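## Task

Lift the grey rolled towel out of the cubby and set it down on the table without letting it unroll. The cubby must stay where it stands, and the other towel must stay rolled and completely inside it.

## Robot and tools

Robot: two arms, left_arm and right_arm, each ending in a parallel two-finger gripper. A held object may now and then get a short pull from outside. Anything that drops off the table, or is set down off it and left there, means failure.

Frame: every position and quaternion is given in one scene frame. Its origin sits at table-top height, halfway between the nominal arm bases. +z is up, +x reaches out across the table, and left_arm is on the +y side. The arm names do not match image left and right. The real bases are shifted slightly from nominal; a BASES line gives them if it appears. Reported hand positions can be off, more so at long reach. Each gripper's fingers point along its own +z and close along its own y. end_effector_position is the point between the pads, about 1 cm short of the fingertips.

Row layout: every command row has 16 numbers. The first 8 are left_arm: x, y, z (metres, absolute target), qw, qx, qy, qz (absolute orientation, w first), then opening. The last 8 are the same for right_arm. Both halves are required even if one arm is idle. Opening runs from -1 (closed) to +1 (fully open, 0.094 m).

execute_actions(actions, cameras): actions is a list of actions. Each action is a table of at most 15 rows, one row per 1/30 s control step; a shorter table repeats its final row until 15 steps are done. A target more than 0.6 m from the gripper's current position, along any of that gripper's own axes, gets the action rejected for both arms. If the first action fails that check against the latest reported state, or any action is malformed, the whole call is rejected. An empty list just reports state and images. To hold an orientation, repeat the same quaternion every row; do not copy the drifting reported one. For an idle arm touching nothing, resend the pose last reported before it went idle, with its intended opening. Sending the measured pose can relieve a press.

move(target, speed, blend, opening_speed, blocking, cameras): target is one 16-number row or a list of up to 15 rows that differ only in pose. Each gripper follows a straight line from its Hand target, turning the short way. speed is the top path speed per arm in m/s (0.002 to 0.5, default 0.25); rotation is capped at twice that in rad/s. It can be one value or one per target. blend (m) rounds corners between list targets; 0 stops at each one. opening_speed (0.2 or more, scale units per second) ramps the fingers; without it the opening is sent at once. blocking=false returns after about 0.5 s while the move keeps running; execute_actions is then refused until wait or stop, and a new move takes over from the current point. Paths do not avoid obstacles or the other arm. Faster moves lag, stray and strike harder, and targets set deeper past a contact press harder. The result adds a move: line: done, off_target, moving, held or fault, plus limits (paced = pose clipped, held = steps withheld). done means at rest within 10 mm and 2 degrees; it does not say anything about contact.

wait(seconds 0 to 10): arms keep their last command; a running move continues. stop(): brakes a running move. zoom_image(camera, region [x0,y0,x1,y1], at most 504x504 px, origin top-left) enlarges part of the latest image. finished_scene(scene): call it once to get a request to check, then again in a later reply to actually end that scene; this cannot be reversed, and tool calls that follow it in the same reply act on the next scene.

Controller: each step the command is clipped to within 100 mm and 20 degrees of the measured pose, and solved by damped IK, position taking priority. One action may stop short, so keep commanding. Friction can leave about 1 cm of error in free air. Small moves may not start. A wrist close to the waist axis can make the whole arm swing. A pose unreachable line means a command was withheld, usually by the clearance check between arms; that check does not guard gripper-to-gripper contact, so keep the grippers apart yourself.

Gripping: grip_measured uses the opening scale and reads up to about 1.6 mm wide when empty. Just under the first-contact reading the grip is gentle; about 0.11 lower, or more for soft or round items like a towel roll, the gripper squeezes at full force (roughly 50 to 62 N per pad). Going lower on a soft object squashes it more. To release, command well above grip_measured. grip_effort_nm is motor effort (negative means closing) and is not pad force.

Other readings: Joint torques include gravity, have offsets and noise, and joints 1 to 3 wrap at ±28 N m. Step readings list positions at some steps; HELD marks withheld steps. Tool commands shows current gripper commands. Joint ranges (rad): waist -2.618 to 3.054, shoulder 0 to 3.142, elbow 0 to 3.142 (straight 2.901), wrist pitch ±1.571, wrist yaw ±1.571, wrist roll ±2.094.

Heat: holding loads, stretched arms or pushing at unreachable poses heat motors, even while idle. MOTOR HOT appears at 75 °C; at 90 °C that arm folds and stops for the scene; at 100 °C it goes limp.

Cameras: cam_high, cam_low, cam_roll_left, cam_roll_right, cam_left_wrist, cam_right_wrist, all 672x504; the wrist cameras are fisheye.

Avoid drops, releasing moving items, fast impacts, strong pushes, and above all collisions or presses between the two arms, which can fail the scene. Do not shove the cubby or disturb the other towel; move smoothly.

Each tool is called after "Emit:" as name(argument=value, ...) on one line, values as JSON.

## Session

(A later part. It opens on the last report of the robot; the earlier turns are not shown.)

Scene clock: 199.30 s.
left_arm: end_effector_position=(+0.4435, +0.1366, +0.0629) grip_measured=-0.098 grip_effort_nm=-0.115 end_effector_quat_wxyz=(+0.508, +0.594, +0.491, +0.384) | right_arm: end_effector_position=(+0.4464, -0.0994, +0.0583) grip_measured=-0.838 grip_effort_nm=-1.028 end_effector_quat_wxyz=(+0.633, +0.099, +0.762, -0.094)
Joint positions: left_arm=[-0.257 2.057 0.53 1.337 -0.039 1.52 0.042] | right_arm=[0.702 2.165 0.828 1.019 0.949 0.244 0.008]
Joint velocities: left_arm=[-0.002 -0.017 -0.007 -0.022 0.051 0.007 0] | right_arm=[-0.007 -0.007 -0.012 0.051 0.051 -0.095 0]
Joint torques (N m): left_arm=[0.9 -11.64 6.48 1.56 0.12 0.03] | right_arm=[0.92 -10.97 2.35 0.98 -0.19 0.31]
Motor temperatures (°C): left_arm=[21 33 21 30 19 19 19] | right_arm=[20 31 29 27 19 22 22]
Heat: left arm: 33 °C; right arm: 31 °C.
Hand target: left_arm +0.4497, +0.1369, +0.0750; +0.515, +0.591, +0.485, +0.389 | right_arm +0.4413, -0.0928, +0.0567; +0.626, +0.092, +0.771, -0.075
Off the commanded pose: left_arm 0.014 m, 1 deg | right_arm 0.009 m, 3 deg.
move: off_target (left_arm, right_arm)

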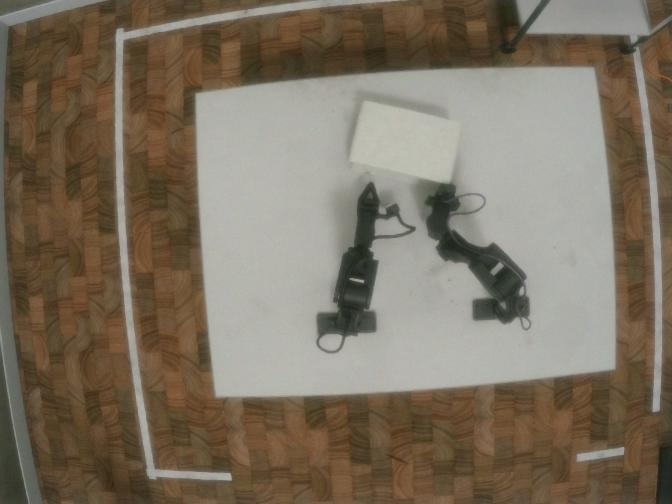

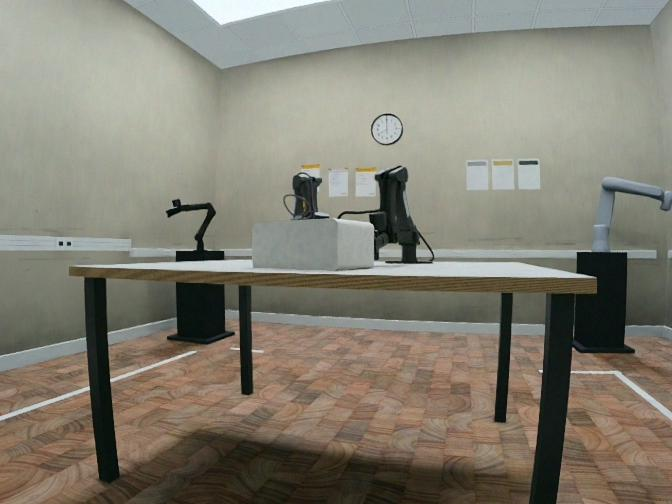

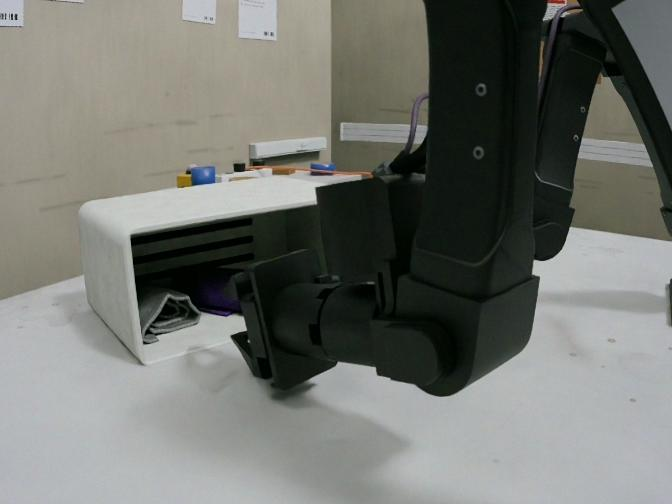

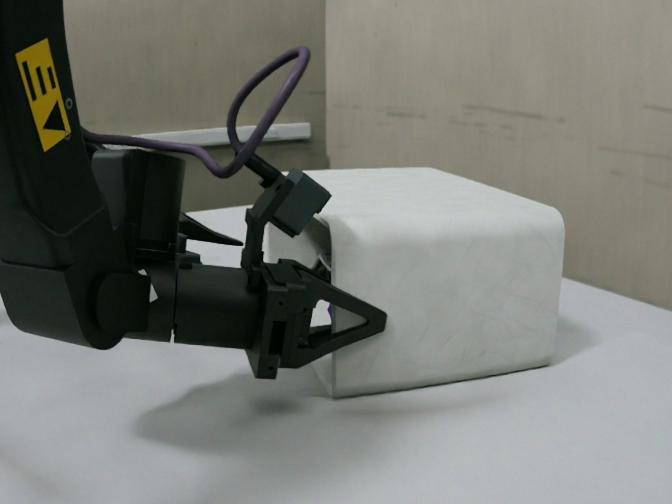

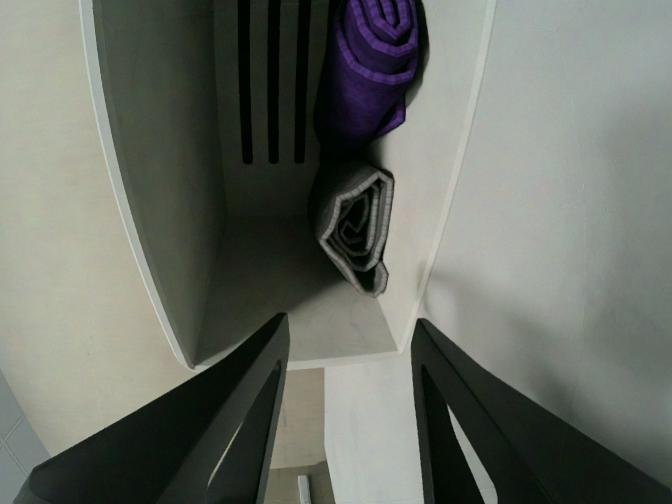

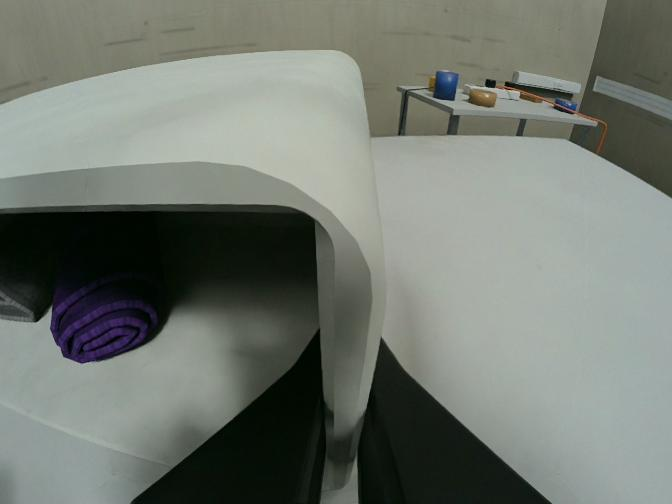

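Emit:
move(target=[0.538,0.119,0.054,0.5391,0.5697,0.4576,0.4189,-0.1,0.4415,-0.0925,0.057,0.6248,0.0927,0.7716,-0.0751,-0.9], speed=0.1)

Emit:
zoom_image(camera="cam_left_wrist", region=[150, 0, 550, 400])

Scene clock: 202.80 s.
left_arm: end_effector_position=(+0.5330, +0.1171, +0.0626) grip_measured=-0.098 grip_effort_nm=-0.115 end_effector_quat_wxyz=(+0.541, +0.566, +0.457, +0.421) | right_arm: end_effector_position=(+0.4464, -0.0994, +0.0583) grip_measured=-0.838 grip_effort_nm=-1.028 end_effector_quat_wxyz=(+0.633, +0.099, +0.762, -0.094)
Joint positions: left_arm=[-0.245 2.334 0.926 1.349 -0.03 1.55 0.042] | right_arm=[0.702 2.165 0.828 1.019 0.949 0.244 0.008]
Joint velocities: left_arm=[-0.007 0.002 -0.002 0.007 -0.007 -0.095 0] | right_arm=[-0.012 0.002 0.002 -0.081 -0.022 0.037 0]
Joint torques (N m): left_arm=[0.87 -9.72 7.43 1.84 0.15 0.05] | right_arm=[0.92 -10.97 2.32 0.98 -0.19 0.32]
Motor temperatures (°C): left_arm=[21 33 21 30 19 19 19] | right_arm=[20 32 29 27 19 22 22]
Heat: left arm: 33 °C; right arm: 32 °C.
Hand target: left_arm +0.5372, +0.1187, +0.0539; +0.539, +0.570, +0.457, +0.420 | right_arm +0.4413, -0.0928, +0.0567; +0.626, +0.092, +0.771, -0.075
Off the commanded pose: left_arm 0.010 m, 1 deg | right_arm 0.009 m, 3 deg.
move: off_target (right_arm)

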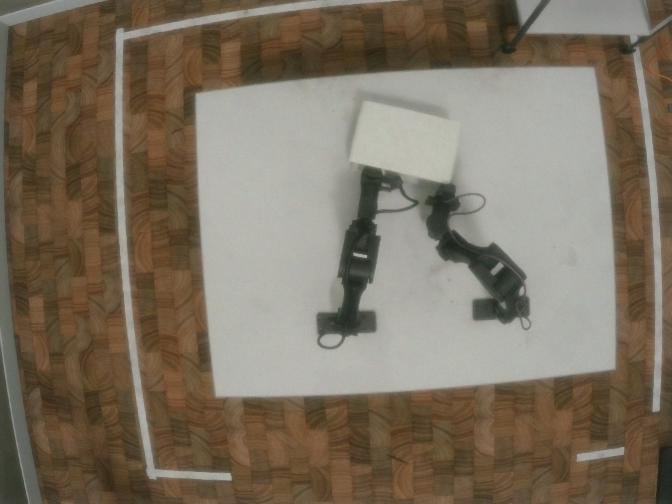

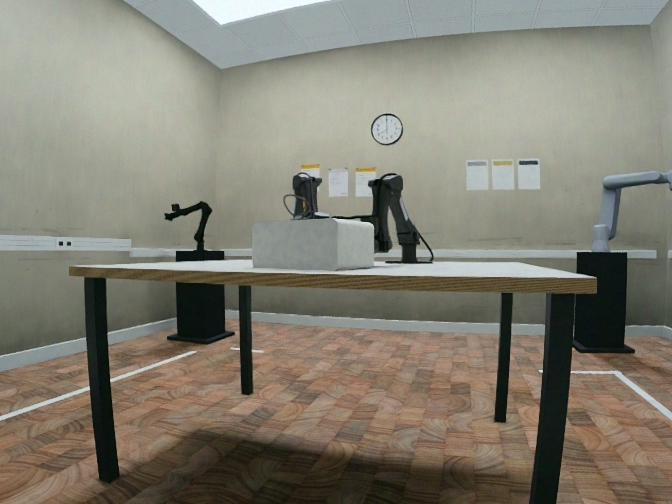

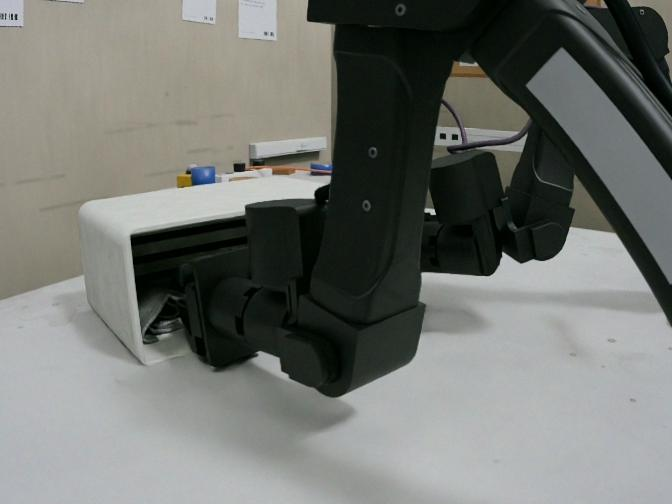

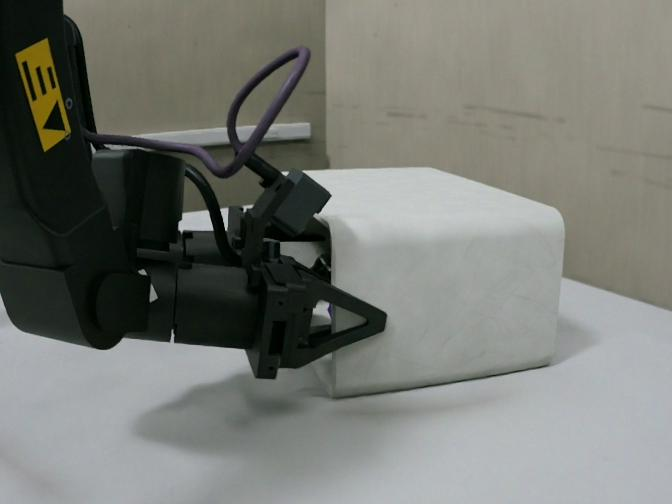

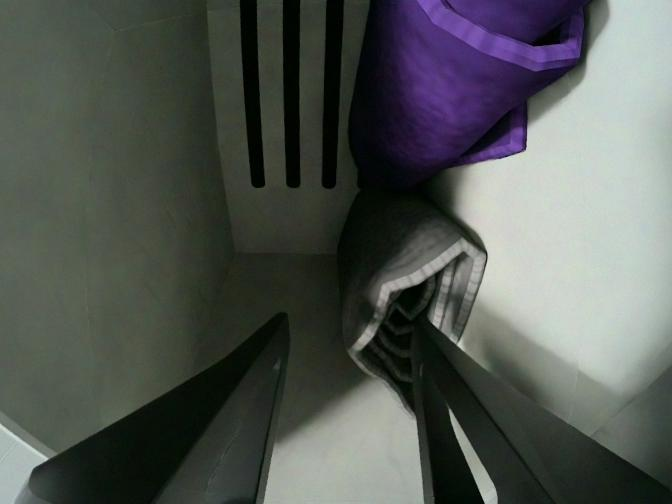

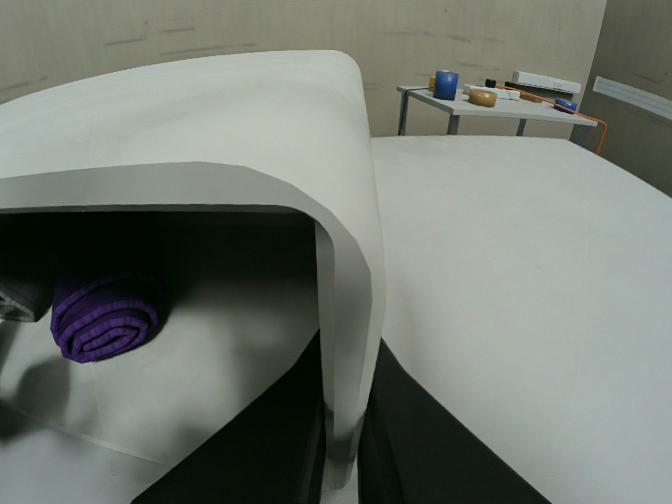

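Scaled by 1.260 from the camera's 672x504 image, which has a finer 960x720 frame.

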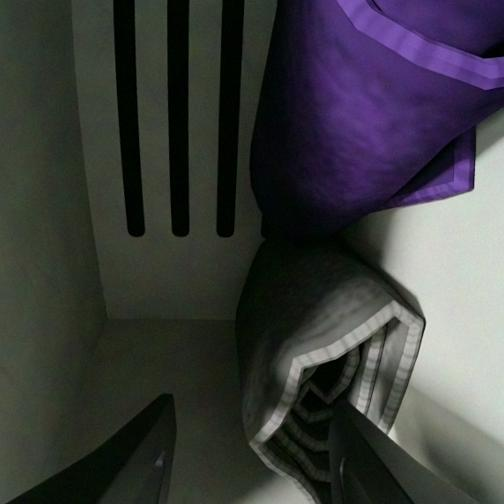

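Emit:
move(target=[0.5395,0.1265,0.054,0.5391,0.5697,0.4576,0.4189,-0.1,0.4415,-0.0925,0.057,0.6248,0.0927,0.7716,-0.0751,-0.9], speed=0.05, cameras=["cam_left_wrist"])

Emit:
zoom_image(camera="cam_left_wrist", region=[250, 150, 550, 450])

Scene clock: 204.60 s.
left_arm: end_effector_position=(+0.5352, +0.1260, +0.0626) grip_measured=-0.098 grip_effort_nm=-0.115 end_effector_quat_wxyz=(+0.541, +0.565, +0.458, +0.421) | right_arm: end_effector_position=(+0.4464, -0.0994, +0.0583) grip_measured=-0.838 grip_effort_nm=-1.028 end_effector_quat_wxyz=(+0.633, +0.099, +0.762, -0.094)
Joint positions: left_arm=[-0.221 2.334 0.926 1.349 -0.008 1.551 0.042] | right_arm=[0.702 2.165 0.828 1.019 0.949 0.244 0.008]
Joint velocities: left_arm=[0.017 0.007 0.007 -0.037 0.007 0.022 -0.001] | right_arm=[-0.002 -0.027 -0.002 0.007 0.037 0.051 0.001]
Joint torques (N m): left_arm=[0.58 -9.8 7.41 1.83 0.15 0.06] | right_arm=[0.91 -10.96 2.35 0.98 -0.19 0.32]
Motor temperatures (°C): left_arm=[21 32 21 30 19 19 19] | right_arm=[20 32 29 27 19 22 22]
Heat: left arm: 32 °C; right arm: 32 °C.
Hand target: left_arm +0.5391, +0.1265, +0.0541; +0.539, +0.570, +0.458, +0.419 | right_arm +0.4413, -0.0928, +0.0567; +0.626, +0.092, +0.771, -0.075
Off the commanded pose: left_arm 0.010 m, 1 deg | right_arm 0.009 m, 3 deg.
move: off_target (right_arm)
Images, in order (width x height): cam_left_wrist 672x504.

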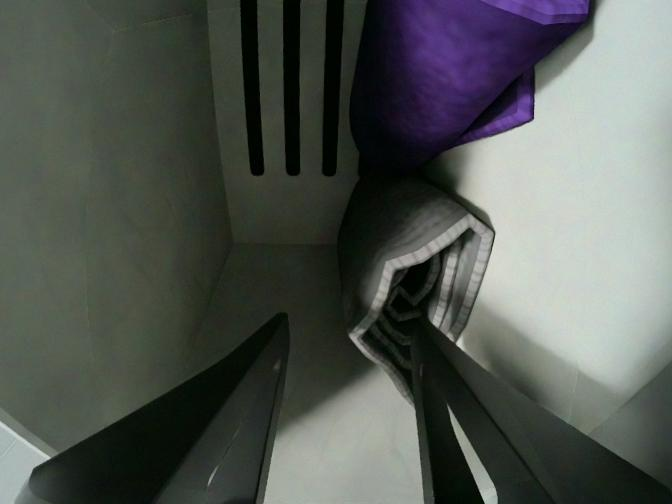

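Scaled by 1.680 from the camera's 672x504 image, which has a finer 960x720 frame.

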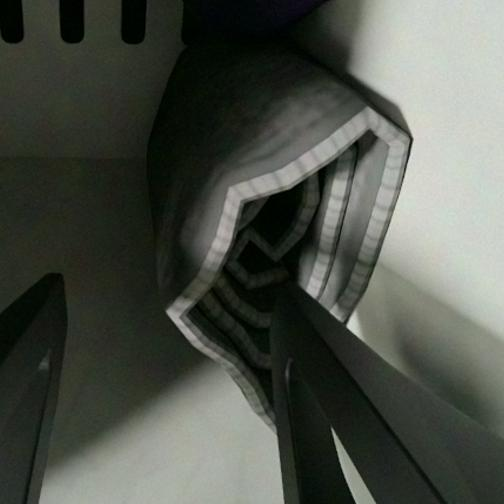

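Emit:
move(target=[0.5541,0.123,0.052,0.5391,0.5697,0.4576,0.4189,-0.1,0.4415,-0.0925,0.057,0.6248,0.0927,0.7716,-0.0751,-0.9], speed=0.05, cameras=["cam_left_wrist"])

Emit:
zoom_image(camera="cam_left_wrist", region=[250, 150, 550, 450])

Scene clock: 206.60 s.
left_arm: end_effector_position=(+0.5493, +0.1225, +0.0682) grip_measured=-0.098 grip_effort_nm=-0.110 end_effector_quat_wxyz=(+0.549, +0.558, +0.452, +0.427) | right_arm: end_effector_position=(+0.4464, -0.0994, +0.0583) grip_measured=-0.838 grip_effort_nm=-1.033 end_effector_quat_wxyz=(+0.633, +0.099, +0.762, -0.094)
Joint positions: left_arm=[-0.221 2.361 0.992 1.336 -0.007 1.551 0.042] | right_arm=[0.702 2.165 0.828 1.019 0.949 0.244 0.008]
Joint velocities: left_arm=[-0.012 0.022 -0.007 -0.007 -0.037 0.037 0] | right_arm=[0.017 0.002 -0.017 -0.066 -0.051 -0.051 0]
Joint torques (N m): left_arm=[0.64 -9.96 7.76 1.56 0.11 0.06] | right_arm=[0.91 -10.96 2.35 0.97 -0.19 0.32]
Motor temperatures (°C): left_arm=[21 32 21 30 19 19 19] | right_arm=[20 32 29 27 19 22 22]
Heat: left arm: 32 °C; right arm: 32 °C.
Hand target: left_arm +0.5528, +0.1232, +0.0520; +0.539, +0.570, +0.458, +0.419 | right_arm +0.4413, -0.0928, +0.0567; +0.626, +0.092, +0.771, -0.075
Off the commanded pose: left_arm 0.017 m, 2 deg | right_arm 0.009 m, 3 deg.
move: off_target (left_arm, right_arm)
Images, in order (width x height): cam_left_wrist 672x504.

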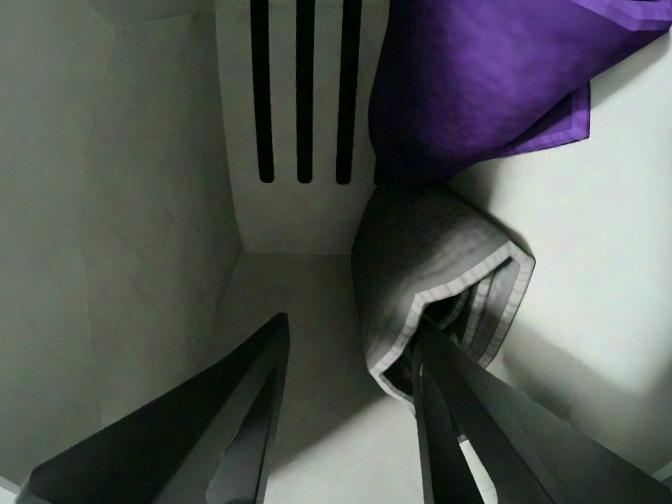

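Scaled by 1.680 from the camera's 672x504 image, which has a finer 960x720 frame.

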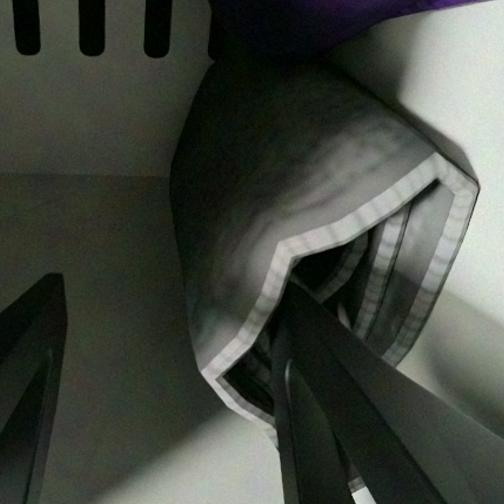

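Emit:
move(target=[0.5541,0.123,0.041,0.5391,0.5697,0.4576,0.4189,-0.1,0.4415,-0.0925,0.057,0.6248,0.0927,0.7716,-0.0751,-0.9], speed=0.05, cameras=["cam_left_wrist"])

Emit:
zoom_image(camera="cam_left_wrist", region=[250, 150, 550, 450])

Scene clock: 208.60 s.
left_arm: end_effector_position=(+0.5507, +0.1220, +0.0575) grip_measured=-0.098 grip_effort_nm=-0.115 end_effector_quat_wxyz=(+0.547, +0.561, +0.453, +0.425) | right_arm: end_effector_position=(+0.4464, -0.0994, +0.0583) grip_measured=-0.838 grip_effort_nm=-1.028 end_effector_quat_wxyz=(+0.633, +0.099, +0.762, -0.094)
Joint positions: left_arm=[-0.221 2.396 1.006 1.348 -0.006 1.552 0.042] | right_arm=[0.702 2.165 0.828 1.019 0.949 0.244 0.008]
Joint velocities: left_arm=[-0.007 -0.027 0.017 -0.037 0.022 -0.066 -0.001] | right_arm=[-0.017 -0.007 -0.012 -0.037 -0.007 0.007 0]
Joint torques (N m): left_arm=[0.66 -9.66 7.31 1.72 0.11 0.04] | right_arm=[0.91 -10.99 2.33 0.98 -0.2 0.31]
Motor temperatures (°C): left_arm=[21 32 21 30 19 19 19] | right_arm=[20 32 29 27 19 22 22]
Heat: left arm: 32 °C; right arm: 32 °C.
Hand target: left_arm +0.5531, +0.1232, +0.0414; +0.539, +0.569, +0.458, +0.419 | right_arm +0.4413, -0.0928, +0.0567; +0.626, +0.092, +0.771, -0.075
Off the commanded pose: left_arm 0.017 m, 2 deg | right_arm 0.009 m, 3 deg.
move: off_target (left_arm, right_arm)
Images, in order (width x height): cam_left_wrist 672x504.

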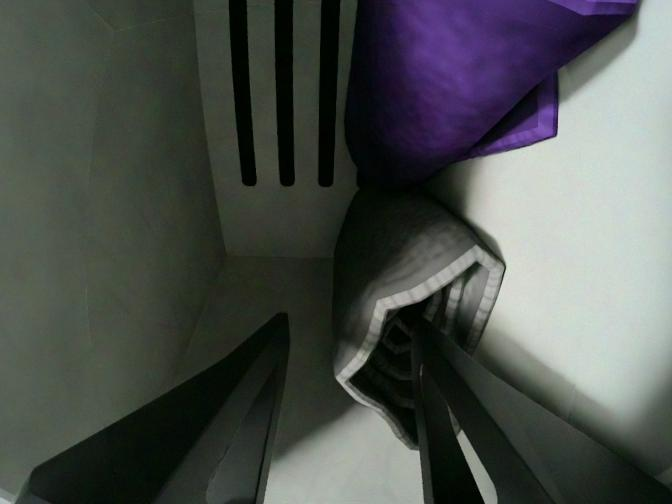

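Scaled by 1.680 from the camera's 672x504 image, which has a finer 960x720 frame.

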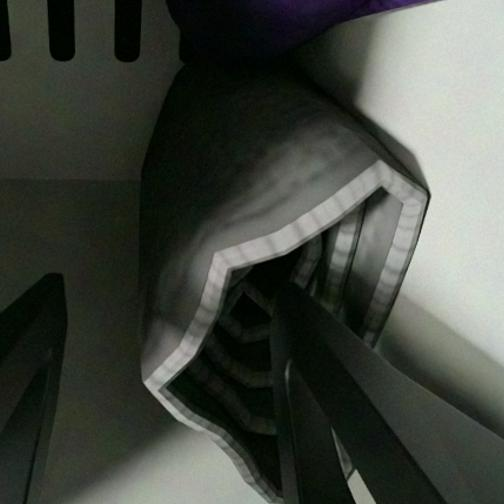

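Emit:
move(target=[0.5785,0.1165,0.036,0.5391,0.5697,0.4576,0.4189,-0.1,0.4415,-0.0925,0.057,0.6248,0.0927,0.7716,-0.0751,-0.9], speed=0.04)

Emit:
zoom_image(camera="cam_left_wrist", region=[250, 150, 550, 450])

Scene clock: 210.07 s.
left_arm: end_effector_position=(+0.5729, +0.1165, +0.0606) grip_measured=-0.098 grip_effort_nm=-0.115 end_effector_quat_wxyz=(+0.555, +0.553, +0.446, +0.432) | right_arm: end_effector_position=(+0.4462, -0.0987, +0.0582) grip_measured=-0.838 grip_effort_nm=-1.023 end_effector_quat_wxyz=(+0.633, +0.099, +0.763, -0.093)
Joint positions: left_arm=[-0.221 2.45 1.119 1.32 -0.005 1.554 0.042] | right_arm=[0.703 2.165 0.828 1.019 0.948 0.245 0.008]
Joint velocities: left_arm=[-0.012 0.022 -0.002 -0.007 -0.007 0.037 0] | right_arm=[0.007 -0.002 0.007 0.007 -0.066 0.007 0]
Joint torques (N m): left_arm=[0.43 -10.14 8.43 1.36 0.07 0.03] | right_arm=[0.83 -10.97 2.33 0.98 -0.18 0.31]
Motor temperatures (°C): left_arm=[21 32 21 30 19 19 19] | right_arm=[20 32 29 27 19 22 22]
Heat: left arm: 32 °C; right arm: 32 °C.
Hand target: left_arm +0.5762, +0.1168, +0.0364; +0.539, +0.570, +0.458, +0.419 | right_arm +0.4413, -0.0928, +0.0567; +0.626, +0.092, +0.771, -0.075
Off the commanded pose: left_arm 0.025 m, 3 deg | right_arm 0.008 m, 3 deg.
move: off_target (left_arm, right_arm)

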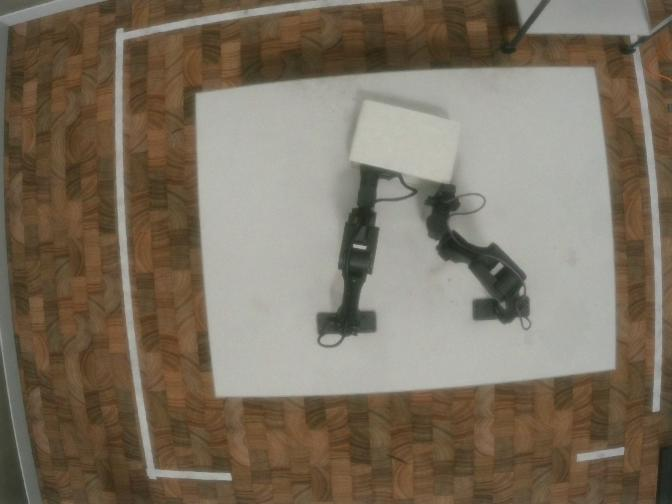

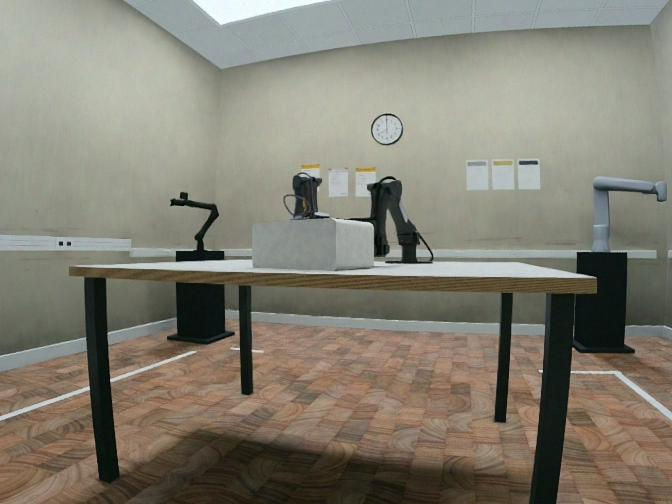

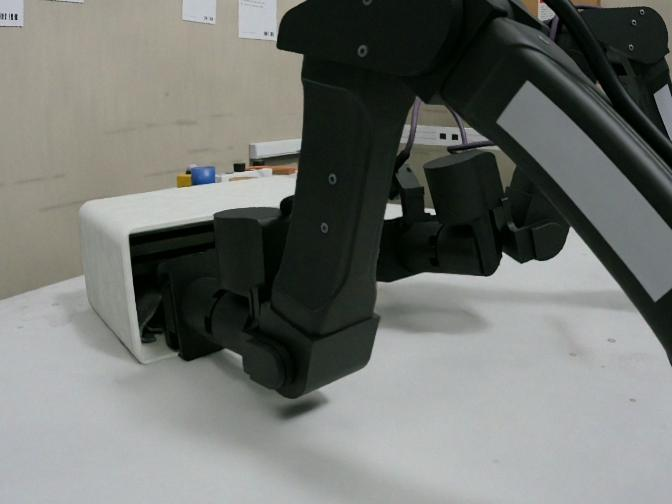

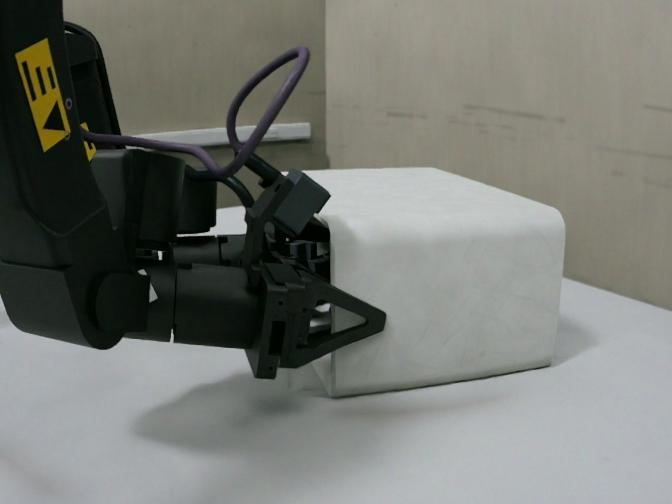

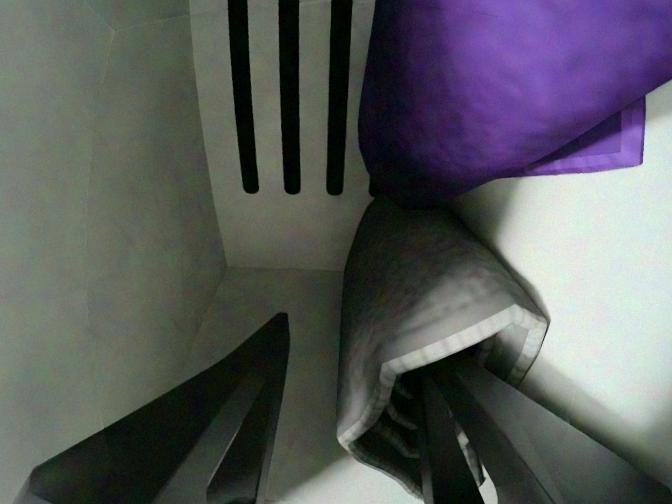

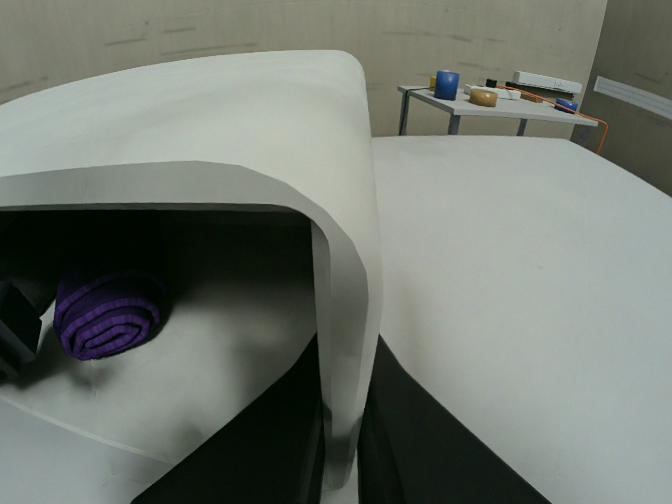

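Scaled by 1.680 from the camera's 672x504 image, which has a finer 960x720 frame.

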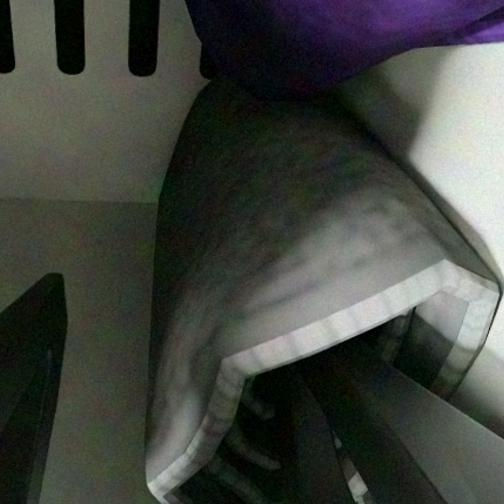

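Emit:
move(target=[0.590,0.1137,0.034,0.5391,0.5697,0.4576,0.4189,-0.1,0.4415,-0.0925,0.057,0.6248,0.0927,0.7716,-0.0751,-0.9], speed=0.03, cameras=["cam_left_wrist"])

Emit:
move(target=[0.588,0.1137,0.026,0.5391,0.5697,0.4576,0.4189,-0.95,0.4415,-0.0925,0.057,0.6248,0.0927,0.7716,-0.0751,-0.9], speed=0.03, opening_speed=0.5)

Scene clock: 211.87 s.
left_arm: end_effector_position=(+0.5822, +0.1124, +0.0612) grip_measured=-0.098 grip_effort_nm=-0.110 end_effector_quat_wxyz=(+0.558, +0.555, +0.442, +0.430) | right_arm: end_effector_position=(+0.4452, -0.1023, +0.0585) grip_measured=-0.838 grip_effort_nm=-1.033 end_effector_quat_wxyz=(+0.633, +0.105, +0.761, -0.101)
Joint positions: left_arm=[-0.221 2.47 1.169 1.295 0.005 1.554 0.042] | right_arm=[0.703 2.165 0.828 1.015 0.969 0.248 0.008]
Joint velocities: left_arm=[-0.027 -0.012 0.002 -0.022 0.037 -0.022 0] | right_arm=[-0.007 0.002 0.002 -0.007 0.022 0.081 -0.001]
Joint torques (N m): left_arm=[0.43 -9.99 9.4 1.23 -0.05 0.02] | right_arm=[0.88 -11.02 2.3 1.01 -0.36 0.27]
Motor temperatures (°C): left_arm=[21 32 21 30 19 19 19] | right_arm=[20 33 29 27 19 22 22]
Heat: left arm: 32 °C; right arm: 33 °C.
Hand target: left_arm +0.5871, +0.1142, +0.0347; +0.539, +0.569, +0.458, +0.419 | right_arm +0.4411, -0.0928, +0.0568; +0.626, +0.093, +0.771, -0.076
Off the commanded pose: left_arm 0.028 m, 4 deg | right_arm 0.011 m, 4 deg.
move: off_target (left_arm, right_arm)
Images, in order (width x height): cam_left_wrist 672x504.

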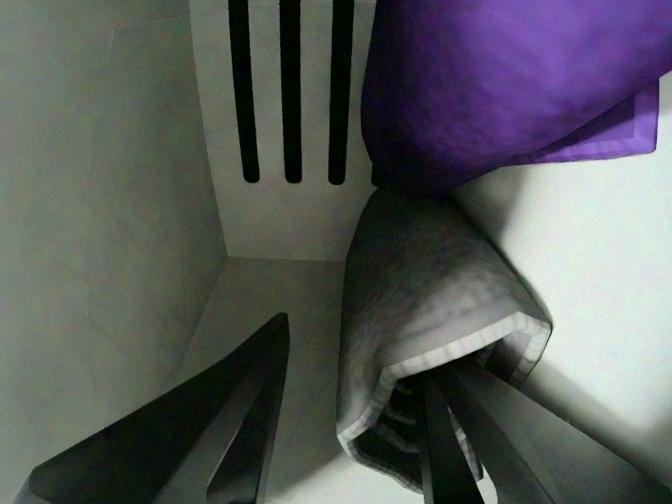

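Scene clock: 213.80 s.
left_arm: end_effector_position=(+0.5816, +0.1125, +0.0617) grip_measured=-0.853 grip_effort_nm=-0.979 end_effector_quat_wxyz=(+0.563, +0.551, +0.438, +0.434) | right_arm: end_effector_position=(+0.4451, -0.1027, +0.0585) grip_measured=-0.838 grip_effort_nm=-1.028 end_effector_quat_wxyz=(+0.632, +0.106, +0.761, -0.101)
Joint positions: left_arm=[-0.221 2.481 1.169 1.322 0.005 1.556 0.007] | right_arm=[0.703 2.165 0.828 1.014 0.97 0.249 0.008]
Joint velocities: left_arm=[0.012 0.017 -0.007 0.007 -0.037 -0.037 -0.001] | right_arm=[-0.002 0.007 -0.007 -0.066 0.007 0.007 0]
Joint torques (N m): left_arm=[0.34 -9.14 8.61 1.28 -0.08 0] | right_arm=[0.88 -10.95 2.28 1.02 -0.38 0.27]
Motor temperatures (°C): left_arm=[21 32 21 30 19 19 19] | right_arm=[20 33 29 27 19 22 22]
Heat: left arm: 32 °C; right arm: 33 °C.
Hand target: left_arm +0.5841, +0.1145, +0.0269; +0.539, +0.569, +0.458, +0.419 | right_arm +0.4410, -0.0928, +0.0566; +0.626, +0.093, +0.771, -0.076
Off the commanded pose: left_arm 0.036 m, 4 deg | right_arm 0.011 m, 4 deg.
move: off_target (left_arm, right_arm)

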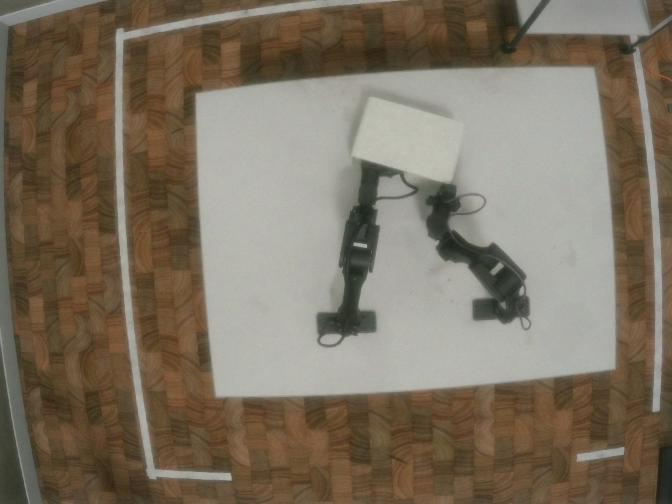

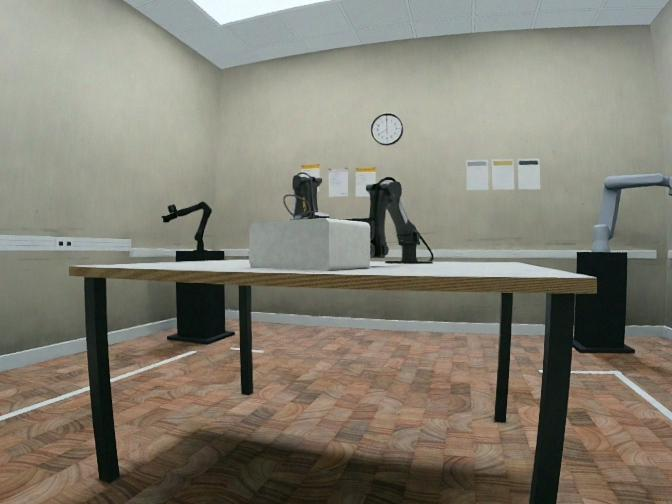

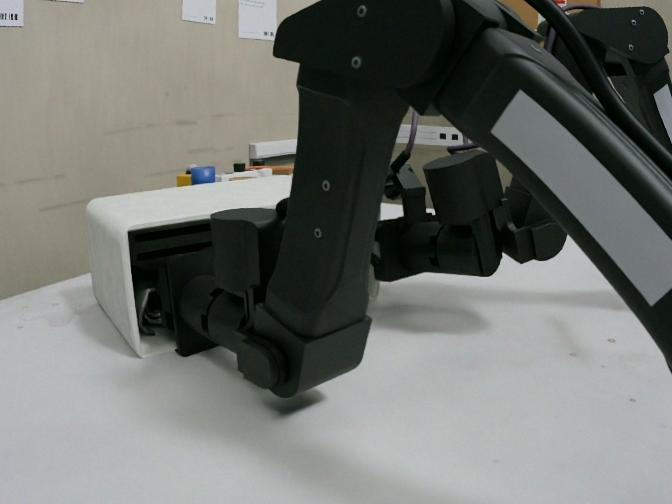

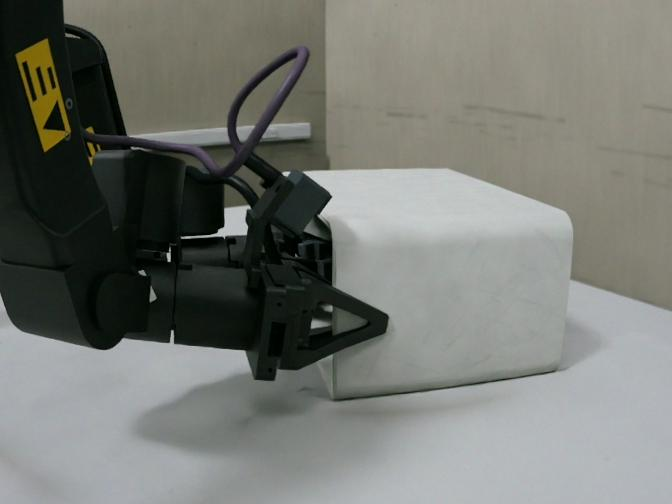

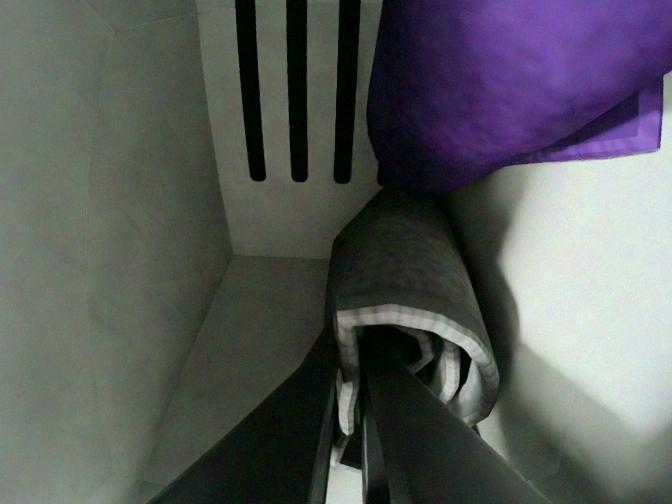

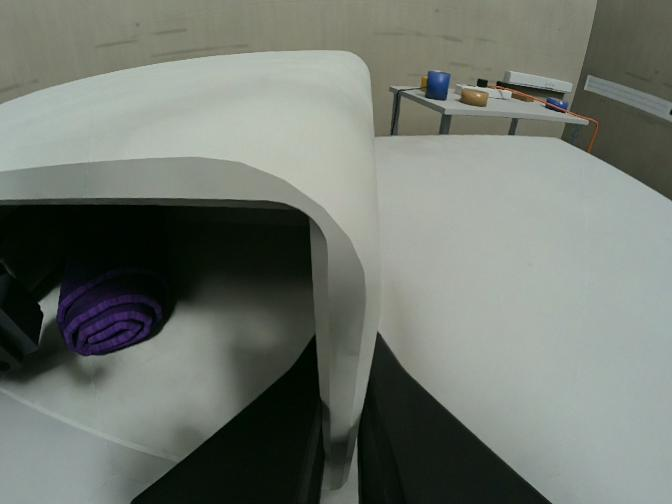

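Emit:
move(target=[0.531,0.126,0.055,0.5391,0.5697,0.4576,0.4189,-0.95,0.4415,-0.0925,0.057,0.6248,0.0927,0.7716,-0.0751,-0.9], speed=0.025)

Scene clock: 216.90 s.
left_arm: end_effector_position=(+0.5353, +0.1235, +0.0563) grip_measured=-0.857 grip_effort_nm=-1.038 end_effector_quat_wxyz=(+0.546, +0.566, +0.449, +0.423) | right_arm: end_effector_position=(+0.4449, -0.1035, +0.0586) grip_measured=-0.838 grip_effort_nm=-1.033 end_effector_quat_wxyz=(+0.633, +0.108, +0.760, -0.103)
Joint positions: left_arm=[-0.221 2.372 0.936 1.392 0.006 1.559 0.007] | right_arm=[0.703 2.165 0.828 1.014 0.975 0.251 0.008]
Joint velocities: left_arm=[-0.002 -0.007 -0.012 -0.066 -0.022 0.007 0] | right_arm=[-0.012 -0.002 0.002 -0.007 -0.007 -0.022 0.001]
Joint torques (N m): left_arm=[0.12 -14.65 3 1.59 -0.11 -0.04] | right_arm=[0.9 -10.96 2.26 1.02 -0.42 0.26]
Motor temperatures (°C): left_arm=[21 32 21 30 19 19 19] | right_arm=[20 33 29 27 19 22 22]
Heat: left arm: 32 °C; right arm: 33 °C.
Hand target: left_arm +0.5311, +0.1263, +0.0551; +0.539, +0.569, +0.458, +0.419 | right_arm +0.4409, -0.0928, +0.0566; +0.626, +0.093, +0.771, -0.076
Off the commanded pose: left_arm 0.005 m, 1 deg | right_arm 0.012 m, 4 deg.
move: off_target (right_arm)

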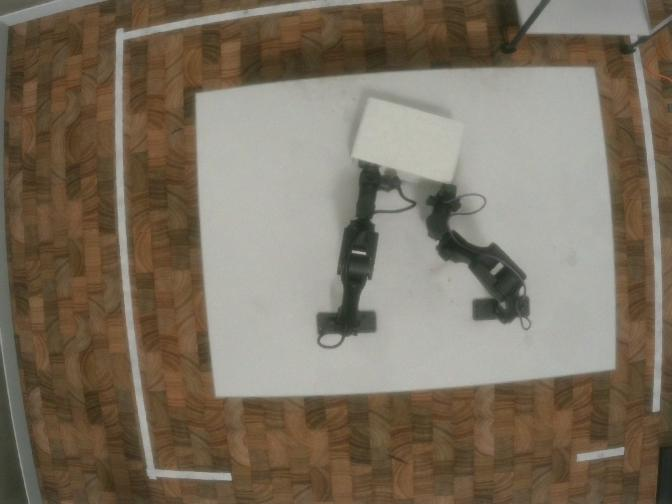

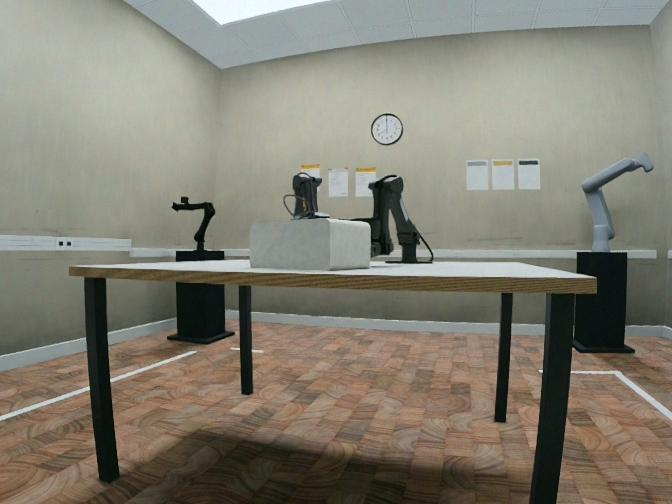

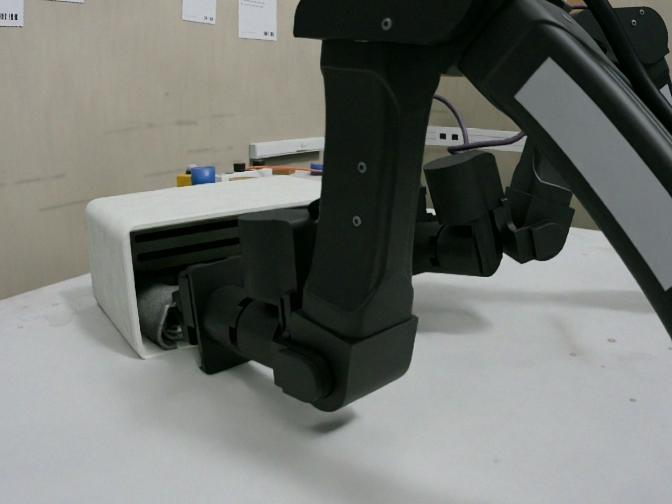

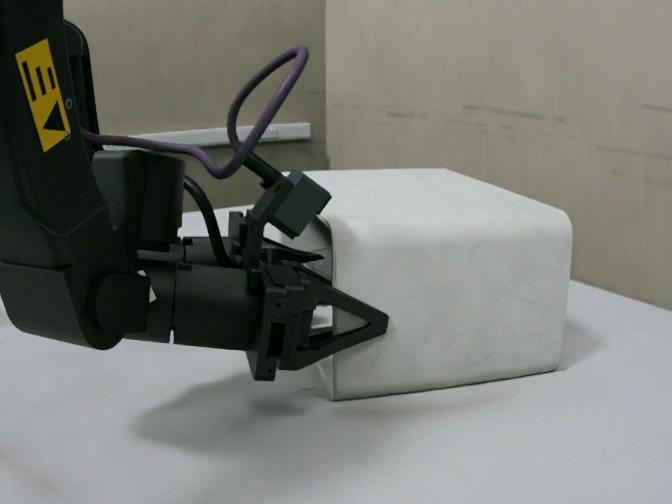

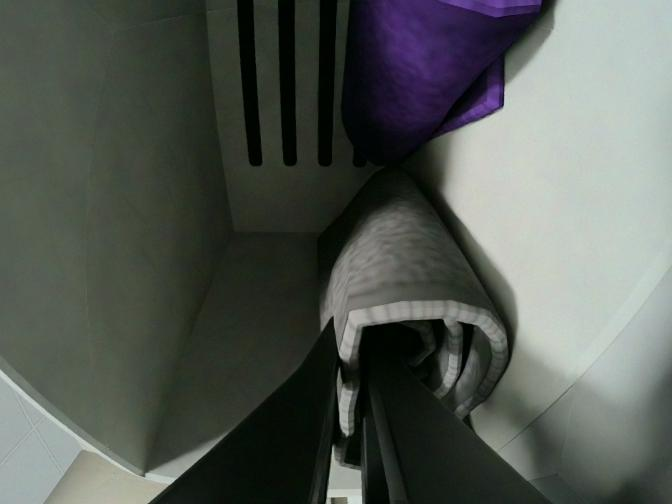

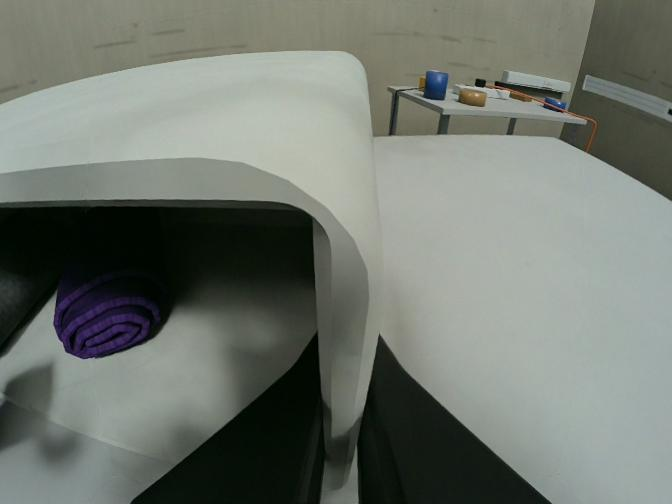

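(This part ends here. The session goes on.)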